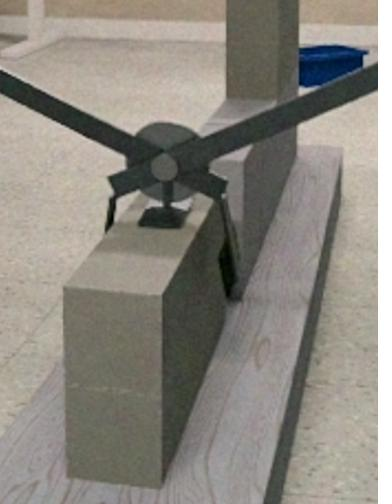

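Request:
move:
  arm1: {"joints": {"joint2_rad": 0.6764, "joint4_rad": 2.5125, "joint6_rad": -0.0473}, "min_time_s": 2}
  arm2: {"joints": {"joint1_rad": -1.1255, "joint2_rad": 1.559, "joint4_rad": 0.9188, "joint6_rad": 0.6638, "joint7_rad": -1.0421}, "min_time_s": 2}
  arm3: {"joints": {"joint2_rad": 0.9395, "joint4_rad": 2.4918, "joint6_rad": -0.2897}, "min_time_s": 2}
  arm4: {"joints": {"joint1_rad": 1.1106, "joint2_rad": 1.3637, "joint4_rad": 1.1831, "joint6_rad": 0.5948, "joint7_rad": 1.0383}, "min_time_s": 2}
  cameras: ["cam_high", "cam_low"]

Request:
zoom_image:
  camera: "cam_high"
  region: [400, 200, 500, 300]

Request:
zoom_image:
  camera: "cam_low"
  region: [400, 290, 520, 450]

Scene clock: 113.93 s.
Joint torques (N m): arm1=[-0.43 -13.71 0.39 -1.69 -0.34 0.19 0.06] | arm2=[6.9 -25.18 6.91 -14.29 3.1 -8.5 2.07] | arm3=[-1 -12.05 0.7 2.15 -0.25 0.13 -0.01] | arm4=[-0.4 -20.32 2.76 -12.64 -1.02 -4.9 -1.25]
Motor temperatures (°C): arm1=[32 30 25 29 36 35 36] | arm2=[30 33 28 31 36 33 45] | arm3=[30 33 24 29 30 38 34] | arm4=[28 31 24 32 34 39 35]
Flange force (N): arm1=[-5.1 -5.7 8.4] | arm2=[-7.8 -22.7 -19.5] | arm3=[-3.4 -0.8 -3.8] | arm4=[21.7 -15.2 -21.3]
move: arm1 done; arm2 done; arm3 done; arm4 done
Joint velocities: within noise
arm1.joint_positions: joint1_rad=-0.499 joint2_rad=+0.676 joint3_rad=+0.000 joint4_rad=+2.512 joint5_rad=+0.000 joint6_rad=-0.047 joint7_rad=-0.510 hand_index_mcp=+0.753 hand_index_abd=+0.000 hand_index_pip=+0.577 hand_index_dip=+0.696 hand_middle_mcp=+0.753 hand_middle_abd=+0.000 hand_middle_pip=+0.577 hand_middle_dip=+0.696 hand_ring_mcp=+0.753 hand_ring_abd=+0.000 hand_ring_pip=+0.577 hand_ring_dip=+0.696 hand_thumb_cmc=+0.714 hand_thumb_axl=-0.388 hand_thumb_mcp=-0.784 hand_thumb_ipl=+0.168 hand_current_limit=+0.750 hand_speed=-0.600
arm1.joint_status: all done
arm1.hand_state: goal,goal,goal,goal,goal,goal,goal,goal,goal,goal,goal,goal,goal,goal,goal,goal
arm1.index_mcp_current_ma: 0
arm1.index_abd_current_ma: 0
arm1.index_pip_current_ma: 0
arm1.index_dip_current_ma: 0
arm1.middle_mcp_current_ma: 0
arm1.middle_abd_current_ma: 0
arm1.middle_pip_current_ma: 0
arm1.middle_dip_current_ma: 0
arm1.ring_mcp_current_ma: 0
arm1.ring_abd_current_ma: 0
arm1.ring_pip_current_ma: 0
arm1.ring_dip_current_ma: 0
arm1.thumb_cmc_current_ma: 0
arm1.thumb_axl_current_ma: 18
arm1.thumb_mcp_current_ma: 1
arm1.thumb_ipl_current_ma: 0
arm1.hand_goal_index_mcp: 0.754
arm1.hand_goal_index_abd: 0.000
arm1.hand_goal_index_pip: 0.576
arm1.hand_goal_index_dip: 0.696
arm1.hand_goal_middle_mcp: 0.754
arm1.hand_goal_middle_abd: 0.000
arm1.hand_goal_middle_pip: 0.576
arm1.hand_goal_middle_dip: 0.696
arm1.hand_goal_ring_mcp: 0.754
arm1.hand_goal_ring_abd: 0.000
arm1.hand_goal_ring_pip: 0.576
arm1.hand_goal_ring_dip: 0.696
arm1.hand_goal_thumb_cmc: 0.714
arm1.hand_goal_thumb_axl: -0.400
arm1.hand_goal_thumb_mcp: -0.786
arm1.hand_goal_thumb_ipl: 0.168
arm1.hand: x=-0.4184 y=-0.4153 z=+0.7003 quat_wxyz=(+0.000, +0.000, +1.000, +0.003) (m; scene frame)
arm2.joint_positions: joint1_rad=-1.125 joint2_rad=+1.559 joint3_rad=+0.000 joint4_rad=+0.919 joint5_rad=+0.000 joint6_rad=+0.664 joint7_rad=-1.042 hand_index_mcp=-0.491 hand_index_abd=-0.002 hand_index_pip=-0.688 hand_index_dip=+0.019 hand_middle_mcp=-0.473 hand_middle_abd=-0.012 hand_middle_pip=-0.713 hand_middle_dip=+0.002 hand_ring_mcp=-0.414 hand_ring_abd=+0.000 hand_ring_pip=-0.778 hand_ring_dip=+0.002 hand_thumb_cmc=+0.724 hand_thumb_axl=+0.677 hand_thumb_mcp=+0.224 hand_thumb_ipl=+0.168 hand_current_limit=+0.750 hand_speed=-0.600
arm2.joint_status: all done
arm2.hand_state: blocked,goal,blocked,goal,blocked,goal,blocked,goal,blocked,goal,blocked,goal,goal,goal,goal,goal
arm2.index_mcp_current_ma: 29
arm2.index_abd_current_ma: 0
arm2.index_pip_current_ma: 95
arm2.index_dip_current_ma: 14
arm2.middle_mcp_current_ma: 66
arm2.middle_abd_current_ma: -5
arm2.middle_pip_current_ma: 61
arm2.middle_dip_current_ma: 0
arm2.ring_mcp_current_ma: 260
arm2.ring_abd_current_ma: 0
arm2.ring_pip_current_ma: 18
arm2.ring_dip_current_ma: 0
arm2.thumb_cmc_current_ma: 5
arm2.thumb_axl_current_ma: 0
arm2.thumb_mcp_current_ma: -1
arm2.thumb_ipl_current_ma: 0
arm2.hand_goal_index_mcp: -0.520
arm2.hand_goal_index_abd: 0.000
arm2.hand_goal_index_pip: -0.750
arm2.hand_goal_index_dip: 0.000
arm2.hand_goal_middle_mcp: -0.520
arm2.hand_goal_middle_abd: 0.000
arm2.hand_goal_middle_pip: -0.760
arm2.hand_goal_middle_dip: 0.000
arm2.hand_goal_ring_mcp: -0.520
arm2.hand_goal_ring_abd: 0.000
arm2.hand_goal_ring_pip: -0.800
arm2.hand_goal_ring_dip: 0.000
arm2.hand_goal_thumb_cmc: 0.714
arm2.hand_goal_thumb_axl: 0.678
arm2.hand_goal_thumb_mcp: 0.226
arm2.hand_goal_thumb_ipl: 0.168
arm2.hand: x=-0.1993 y=-0.3361 z=+0.5400 quat_wxyz=(+0.000, +0.000, +1.000, -0.006) (m; scene frame)
arm3.joint_positions: joint1_rad=+0.191 joint2_rad=+0.940 joint3_rad=+0.000 joint4_rad=+2.492 joint5_rad=+0.000 joint6_rad=-0.290 joint7_rad=+0.201 hand_index_mcp=+0.753 hand_index_abd=+0.000 hand_index_pip=+0.577 hand_index_dip=+0.696 hand_middle_mcp=+0.753 hand_middle_abd=+0.000 hand_middle_pip=+0.577 hand_middle_dip=+0.696 hand_ring_mcp=+0.753 hand_ring_abd=+0.000 hand_ring_pip=+0.577 hand_ring_dip=+0.696 hand_thumb_cmc=+0.714 hand_thumb_axl=+0.677 hand_thumb_mcp=+0.224 hand_thumb_ipl=+0.168 hand_current_limit=+0.750 hand_speed=-0.600
arm3.joint_status: all done
arm3.hand_state: goal,goal,goal,goal,goal,goal,goal,goal,goal,goal,goal,goal,goal,goal,goal,goal
arm3.index_mcp_current_ma: 0
arm3.index_abd_current_ma: 0
arm3.index_pip_current_ma: 0
arm3.index_dip_current_ma: 0
arm3.middle_mcp_current_ma: 0
arm3.middle_abd_current_ma: 0
arm3.middle_pip_current_ma: 0
arm3.middle_dip_current_ma: 0
arm3.ring_mcp_current_ma: 0
arm3.ring_abd_current_ma: 0
arm3.ring_pip_current_ma: 0
arm3.ring_dip_current_ma: 0
arm3.thumb_cmc_current_ma: 0
arm3.thumb_axl_current_ma: 0
arm3.thumb_mcp_current_ma: -3
arm3.thumb_ipl_current_ma: 0
arm3.hand_goal_index_mcp: 0.754
arm3.hand_goal_index_abd: 0.000
arm3.hand_goal_index_pip: 0.576
arm3.hand_goal_index_dip: 0.696
arm3.hand_goal_middle_mcp: 0.754
arm3.hand_goal_middle_abd: 0.000
arm3.hand_goal_middle_pip: 0.576
arm3.hand_goal_middle_dip: 0.696
arm3.hand_goal_ring_mcp: 0.754
arm3.hand_goal_ring_abd: 0.000
arm3.hand_goal_ring_pip: 0.576
arm3.hand_goal_ring_dip: 0.696
arm3.hand_goal_thumb_cmc: 0.714
arm3.hand_goal_thumb_axl: 0.678
arm3.hand_goal_thumb_mcp: 0.226
arm3.hand_goal_thumb_ipl: 0.168
arm3.hand: x=-0.4652 y=+0.4158 z=+0.6969 quat_wxyz=(-0.001, +1.000, +0.000, +0.002) (m; scene frame)
arm4.joint_positions: joint1_rad=+1.111 joint2_rad=+1.364 joint3_rad=+0.000 joint4_rad=+1.183 joint5_rad=+0.000 joint6_rad=+0.595 joint7_rad=+1.038 hand_index_mcp=-0.436 hand_index_abd=-0.007 hand_index_pip=-0.737 hand_index_dip=+0.002 hand_middle_mcp=-0.475 hand_middle_abd=+0.000 hand_middle_pip=-0.682 hand_middle_dip=+0.002 hand_ring_mcp=-0.499 hand_ring_abd=-0.005 hand_ring_pip=-0.682 hand_ring_dip=+0.009 hand_thumb_cmc=+0.717 hand_thumb_axl=-0.390 hand_thumb_mcp=-0.784 hand_thumb_ipl=+0.168 hand_current_limit=+0.780 hand_speed=-0.600
arm4.joint_status: all done
arm4.hand_state: blocked,goal,goal,goal,blocked,goal,blocked,goal,blocked,goal,blocked,goal,goal,goal,goal,goal
arm4.index_mcp_current_ma: 252
arm4.index_abd_current_ma: -15
arm4.index_pip_current_ma: 37
arm4.index_dip_current_ma: 4
arm4.middle_mcp_current_ma: 168
arm4.middle_abd_current_ma: 1
arm4.middle_pip_current_ma: 126
arm4.middle_dip_current_ma: 4
arm4.ring_mcp_current_ma: 66
arm4.ring_abd_current_ma: -9
arm4.ring_pip_current_ma: 127
arm4.ring_dip_current_ma: 24
arm4.thumb_cmc_current_ma: 6
arm4.thumb_axl_current_ma: 32
arm4.thumb_mcp_current_ma: 6
arm4.thumb_ipl_current_ma: -1
arm4.hand_goal_index_mcp: -0.500
arm4.hand_goal_index_abd: 0.000
arm4.hand_goal_index_pip: -0.750
arm4.hand_goal_index_dip: 0.000
arm4.hand_goal_middle_mcp: -0.520
arm4.hand_goal_middle_abd: 0.000
arm4.hand_goal_middle_pip: -0.720
arm4.hand_goal_middle_dip: 0.000
arm4.hand_goal_ring_mcp: -0.520
arm4.hand_goal_ring_abd: 0.000
arm4.hand_goal_ring_pip: -0.720
arm4.hand_goal_ring_dip: 0.000
arm4.hand_goal_thumb_cmc: 0.714
arm4.hand_goal_thumb_axl: -0.400
arm4.hand_goal_thumb_mcp: -0.786
arm4.hand_goal_thumb_ipl: 0.168
arm4.on_its_own: hand_index_mcp moved -0.040 toward your old target -0.500; hand_middle_mcp moved -0.029 toward your old target -0.520; hand_ring_mcp moved -0.025 toward your old target -0.520
arm4.hand: x=-0.2446 y=+0.3572 z=+0.5326 quat_wxyz=(+0.002, +1.000, +0.000, +0.001) (m; scene frame)
pictures: cam_high, cam_low

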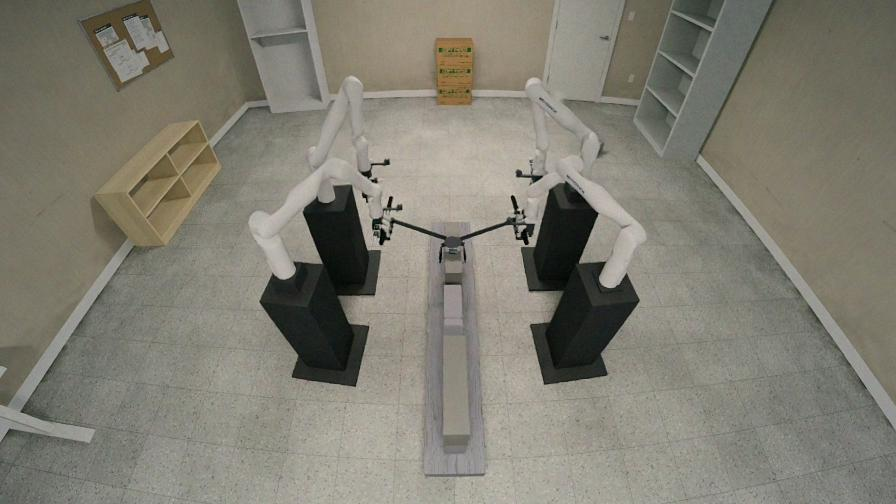

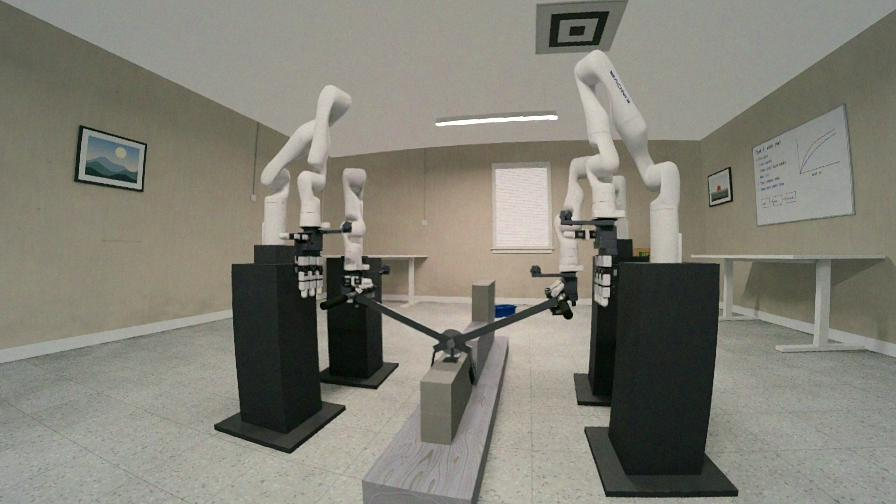

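Scaled by 5.040 from the camera's 896x504 image, which has a finer 1280x720 frame.

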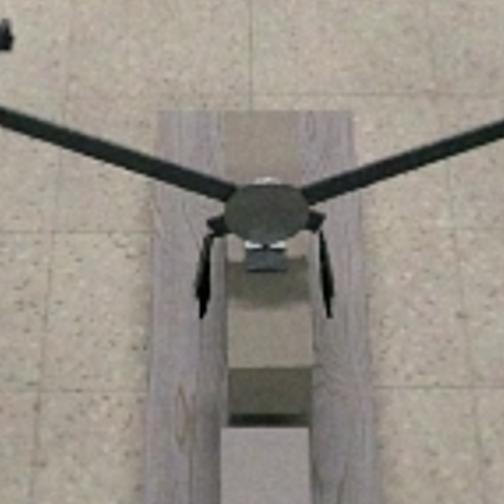

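Scaled by 3.150 from the camera's 896x504 image, which has a finer 1280x720 frame.

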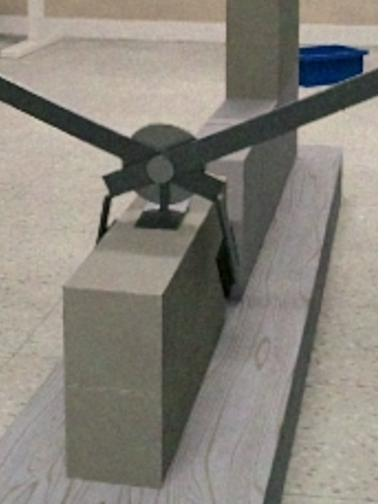

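Request:
move:
  arm1: {"joints": {"joint1_rad": -0.4537, "joint2_rad": 1.2596, "joint4_rad": 2.3045, "joint6_rad": -0.4225, "joint7_rad": -0.465}, "min_time_s": 2.2}
  arm2: {"joints": {"joint2_rad": 1.5496, "joint4_rad": 0.928, "joint6_rad": 0.664}, "min_time_s": 1}
  arm3: {"joints": {"joint1_rad": 0.1899, "joint2_rad": 1.4998, "joint4_rad": 2.2058, "joint6_rad": -0.564, "joint7_rad": 0.1998}, "min_time_s": 2.2}
  arm4: {"joints": {"joint2_rad": 1.3552, "joint4_rad": 1.1888, "joint6_rad": 0.5976}, "min_time_s": 1}
  cameras: ["arm1_cam_wrist", "arm3_cam_wrist", "cam_high", "cam_low"]

Scene clock: 118.87 s.
Joint torques (N m): arm1=[-0.4 -17.01 0.61 1.31 -0.36 0.2 0.03] | arm2=[-4.03 -31.21 -2.65 -4.4 -1.27 0.53 -0.28] | arm3=[-1.07 -13.57 0.79 4.34 -0.23 0.1 0] | arm4=[5.05 -28.84 7.6 -6.36 1.04 1.06 0.08]
Motor temperatures (°C): arm1=[32 30 25 29 36 35 36] | arm2=[30 33 28 31 36 33 45] | arm3=[30 33 24 29 30 38 34] | arm4=[28 31 24 32 34 39 35]
Flange force (N): arm1=[-5.1 -7.5 1.8] | arm2=[8.8 13.6 17.8] | arm3=[-3.1 0.5 -3.0] | arm4=[7.7 5.3 10.0]
move: arm1 done; arm2 done; arm3 done; arm4 done
Joint velocities: within noise
arm1.joint_positions: joint1_rad=-0.454 joint2_rad=+1.260 joint3_rad=+0.000 joint4_rad=+2.305 joint5_rad=+0.000 joint6_rad=-0.423 joint7_rad=-0.465 hand_index_mcp=+0.753 hand_index_abd=+0.000 hand_index_pip=+0.577 hand_index_dip=+0.696 hand_middle_mcp=+0.753 hand_middle_abd=+0.000 hand_middle_pip=+0.577 hand_middle_dip=+0.696 hand_ring_mcp=+0.753 hand_ring_abd=+0.000 hand_ring_pip=+0.577 hand_ring_dip=+0.696 hand_thumb_cmc=+0.714 hand_thumb_axl=-0.388 hand_thumb_mcp=-0.784 hand_thumb_ipl=+0.168 hand_current_limit=+0.750 hand_speed=-0.600
arm1.joint_status: all done
arm1.hand_state: goal,goal,goal,goal,goal,goal,goal,goal,goal,goal,goal,goal,goal,goal,goal,goal
arm1.index_mcp_current_ma: 0
arm1.index_abd_current_ma: 0
arm1.index_pip_current_ma: 0
arm1.index_dip_current_ma: 0
arm1.middle_mcp_current_ma: 0
arm1.middle_abd_current_ma: 0
arm1.middle_pip_current_ma: 0
arm1.middle_dip_current_ma: 0
arm1.ring_mcp_current_ma: 0
arm1.ring_abd_current_ma: 0
arm1.ring_pip_current_ma: 0
arm1.ring_dip_current_ma: 0
arm1.thumb_cmc_current_ma: 0
arm1.thumb_axl_current_ma: 18
arm1.thumb_mcp_current_ma: 1
arm1.thumb_ipl_current_ma: 0
arm1.hand_goal_index_mcp: 0.754
arm1.hand_goal_index_abd: 0.000
arm1.hand_goal_index_pip: 0.576
arm1.hand_goal_index_dip: 0.696
arm1.hand_goal_middle_mcp: 0.754
arm1.hand_goal_middle_abd: 0.000
arm1.hand_goal_middle_pip: 0.576
arm1.hand_goal_middle_dip: 0.696
arm1.hand_goal_ring_mcp: 0.754
arm1.hand_goal_ring_abd: 0.000
arm1.hand_goal_ring_pip: 0.576
arm1.hand_goal_ring_dip: 0.696
arm1.hand_goal_thumb_cmc: 0.714
arm1.hand_goal_thumb_axl: -0.400
arm1.hand_goal_thumb_mcp: -0.786
arm1.hand_goal_thumb_ipl: 0.168
arm1.hand: x=-0.4182 y=-0.3892 z=+0.5285 quat_wxyz=(+0.000, +0.000, +1.000, +0.003) (m; scene frame)
arm2.joint_positions: joint1_rad=-1.125 joint2_rad=+1.550 joint3_rad=+0.000 joint4_rad=+0.928 joint5_rad=+0.000 joint6_rad=+0.664 joint7_rad=-1.042 hand_index_mcp=-0.487 hand_index_abd=-0.006 hand_index_pip=-0.688 hand_index_dip=+0.019 hand_middle_mcp=-0.468 hand_middle_abd=-0.012 hand_middle_pip=-0.713 hand_middle_dip=+0.002 hand_ring_mcp=-0.414 hand_ring_abd=+0.001 hand_ring_pip=-0.778 hand_ring_dip=+0.002 hand_thumb_cmc=+0.724 hand_thumb_axl=+0.677 hand_thumb_mcp=+0.224 hand_thumb_ipl=+0.168 hand_current_limit=+0.750 hand_speed=-0.600
arm2.joint_status: all done
arm2.hand_state: blocked,goal,blocked,goal,blocked,goal,blocked,goal,blocked,goal,blocked,goal,goal,goal,goal,goal
arm2.index_mcp_current_ma: 37
arm2.index_abd_current_ma: -1
arm2.index_pip_current_ma: 95
arm2.index_dip_current_ma: 13
arm2.middle_mcp_current_ma: 78
arm2.middle_abd_current_ma: -5
arm2.middle_pip_current_ma: 59
arm2.middle_dip_current_ma: 0
arm2.ring_mcp_current_ma: 260
arm2.ring_abd_current_ma: 0
arm2.ring_pip_current_ma: 18
arm2.ring_dip_current_ma: 0
arm2.thumb_cmc_current_ma: 5
arm2.thumb_axl_current_ma: 0
arm2.thumb_mcp_current_ma: -1
arm2.thumb_ipl_current_ma: 0
arm2.hand_goal_index_mcp: -0.520
arm2.hand_goal_index_abd: 0.000
arm2.hand_goal_index_pip: -0.750
arm2.hand_goal_index_dip: 0.000
arm2.hand_goal_middle_mcp: -0.520
arm2.hand_goal_middle_abd: 0.000
arm2.hand_goal_middle_pip: -0.760
arm2.hand_goal_middle_dip: 0.000
arm2.hand_goal_ring_mcp: -0.520
arm2.hand_goal_ring_abd: 0.000
arm2.hand_goal_ring_pip: -0.800
arm2.hand_goal_ring_dip: 0.000
arm2.hand_goal_thumb_cmc: 0.714
arm2.hand_goal_thumb_axl: 0.678
arm2.hand_goal_thumb_mcp: 0.226
arm2.hand_goal_thumb_ipl: 0.168
arm2.hand: x=-0.1993 y=-0.3361 z=+0.5440 quat_wxyz=(+0.000, +0.000, +1.000, -0.006) (m; scene frame)
arm3.joint_positions: joint1_rad=+0.190 joint2_rad=+1.500 joint3_rad=+0.000 joint4_rad=+2.206 joint5_rad=+0.000 joint6_rad=-0.564 joint7_rad=+0.200 hand_index_mcp=+0.753 hand_index_abd=+0.000 hand_index_pip=+0.577 hand_index_dip=+0.696 hand_middle_mcp=+0.753 hand_middle_abd=+0.000 hand_middle_pip=+0.577 hand_middle_dip=+0.696 hand_ring_mcp=+0.753 hand_ring_abd=+0.000 hand_ring_pip=+0.577 hand_ring_dip=+0.696 hand_thumb_cmc=+0.714 hand_thumb_axl=+0.677 hand_thumb_mcp=+0.224 hand_thumb_ipl=+0.168 hand_current_limit=+0.750 hand_speed=-0.600
arm3.joint_status: all done
arm3.hand_state: goal,goal,goal,goal,goal,goal,goal,goal,goal,goal,goal,goal,goal,goal,goal,goal
arm3.index_mcp_current_ma: 0
arm3.index_abd_current_ma: 0
arm3.index_pip_current_ma: 0
arm3.index_dip_current_ma: 0
arm3.middle_mcp_current_ma: 0
arm3.middle_abd_current_ma: 0
arm3.middle_pip_current_ma: 0
arm3.middle_dip_current_ma: 0
arm3.ring_mcp_current_ma: 0
arm3.ring_abd_current_ma: 0
arm3.ring_pip_current_ma: 0
arm3.ring_dip_current_ma: 0
arm3.thumb_cmc_current_ma: 0
arm3.thumb_axl_current_ma: 0
arm3.thumb_mcp_current_ma: -3
arm3.thumb_ipl_current_ma: 0
arm3.hand_goal_index_mcp: 0.754
arm3.hand_goal_index_abd: 0.000
arm3.hand_goal_index_pip: 0.576
arm3.hand_goal_index_dip: 0.696
arm3.hand_goal_middle_mcp: 0.754
arm3.hand_goal_middle_abd: 0.000
arm3.hand_goal_middle_pip: 0.576
arm3.hand_goal_middle_dip: 0.696
arm3.hand_goal_ring_mcp: 0.754
arm3.hand_goal_ring_abd: 0.000
arm3.hand_goal_ring_pip: 0.576
arm3.hand_goal_ring_dip: 0.696
arm3.hand_goal_thumb_cmc: 0.714
arm3.hand_goal_thumb_axl: 0.678
arm3.hand_goal_thumb_mcp: 0.226
arm3.hand_goal_thumb_ipl: 0.168
arm3.hand: x=-0.4645 y=+0.4143 z=+0.5140 quat_wxyz=(-0.001, +1.000, +0.000, +0.002) (m; scene frame)
arm4.joint_positions: joint1_rad=+1.111 joint2_rad=+1.355 joint3_rad=+0.000 joint4_rad=+1.189 joint5_rad=+0.000 joint6_rad=+0.598 joint7_rad=+1.038 hand_index_mcp=-0.429 hand_index_abd=-0.010 hand_index_pip=-0.737 hand_index_dip=+0.002 hand_middle_mcp=-0.465 hand_middle_abd=+0.000 hand_middle_pip=-0.683 hand_middle_dip=+0.002 hand_ring_mcp=-0.488 hand_ring_abd=-0.004 hand_ring_pip=-0.686 hand_ring_dip=+0.006 hand_thumb_cmc=+0.717 hand_thumb_axl=-0.390 hand_thumb_mcp=-0.784 hand_thumb_ipl=+0.168 hand_current_limit=+0.780 hand_speed=-0.600
arm4.joint_status: all done
arm4.hand_state: blocked,goal,goal,goal,blocked,goal,blocked,goal,blocked,goal,blocked,goal,goal,goal,goal,goal
arm4.index_mcp_current_ma: 284
arm4.index_abd_current_ma: -22
arm4.index_pip_current_ma: 37
arm4.index_dip_current_ma: 4
arm4.middle_mcp_current_ma: 210
arm4.middle_abd_current_ma: 1
arm4.middle_pip_current_ma: 121
arm4.middle_dip_current_ma: 4
arm4.ring_mcp_current_ma: 109
arm4.ring_abd_current_ma: -8
arm4.ring_pip_current_ma: 111
arm4.ring_dip_current_ma: 13
arm4.thumb_cmc_current_ma: 6
arm4.thumb_axl_current_ma: 32
arm4.thumb_mcp_current_ma: 6
arm4.thumb_ipl_current_ma: -1
arm4.hand_goal_index_mcp: -0.500
arm4.hand_goal_index_abd: 0.000
arm4.hand_goal_index_pip: -0.750
arm4.hand_goal_index_dip: 0.000
arm4.hand_goal_middle_mcp: -0.520
arm4.hand_goal_middle_abd: 0.000
arm4.hand_goal_middle_pip: -0.720
arm4.hand_goal_middle_dip: 0.000
arm4.hand_goal_ring_mcp: -0.520
arm4.hand_goal_ring_abd: 0.000
arm4.hand_goal_ring_pip: -0.720
arm4.hand_goal_ring_dip: 0.000
arm4.hand_goal_thumb_cmc: 0.714
arm4.hand_goal_thumb_axl: -0.400
arm4.hand_goal_thumb_mcp: -0.786
arm4.hand_goal_thumb_ipl: 0.168
arm4.hand: x=-0.2446 y=+0.3572 z=+0.5366 quat_wxyz=(+0.002, +1.000, +0.000, +0.001) (m; scene frame)
pictures: arm1_cam_wrist, arm3_cam_wrist, cam_high, cam_low

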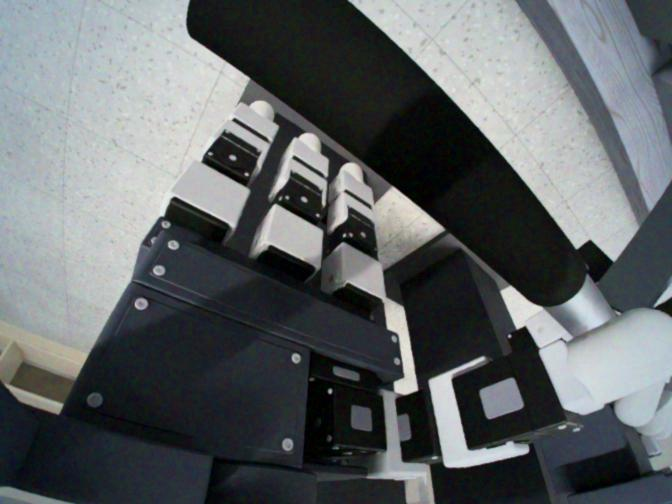

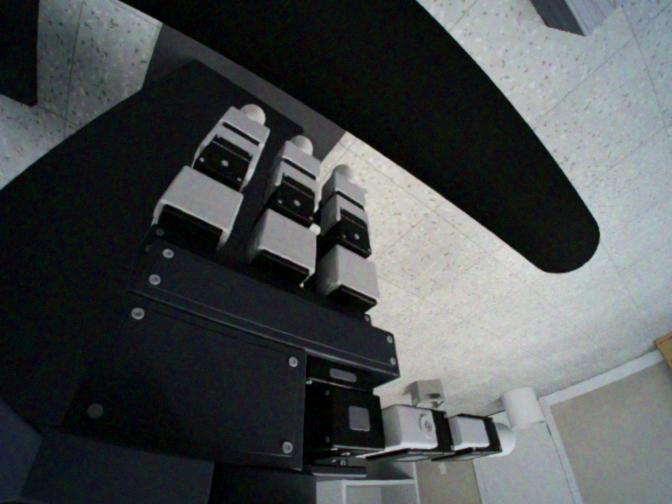

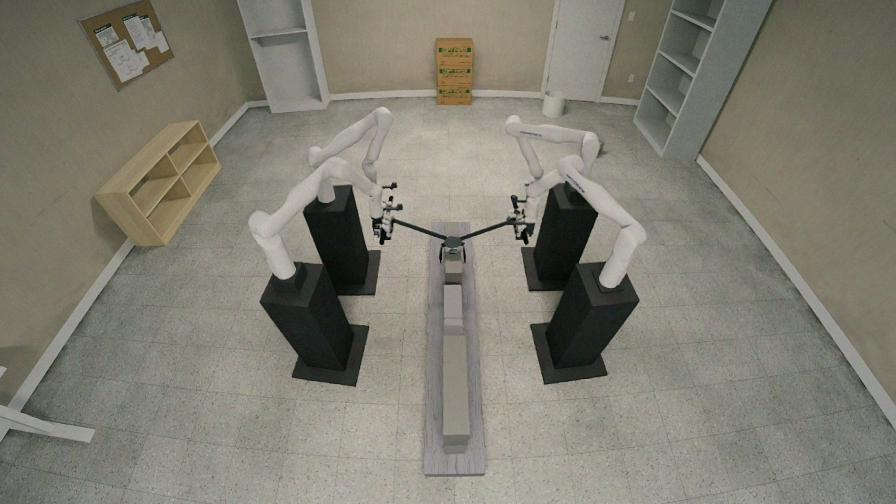

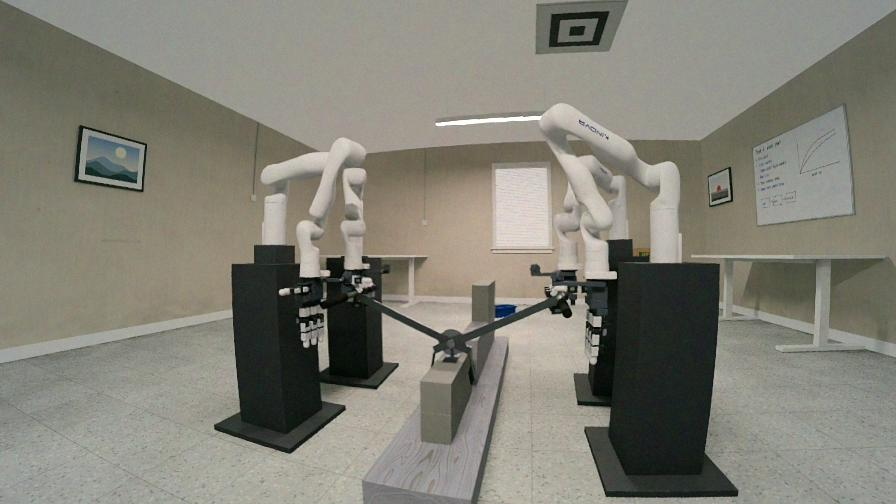

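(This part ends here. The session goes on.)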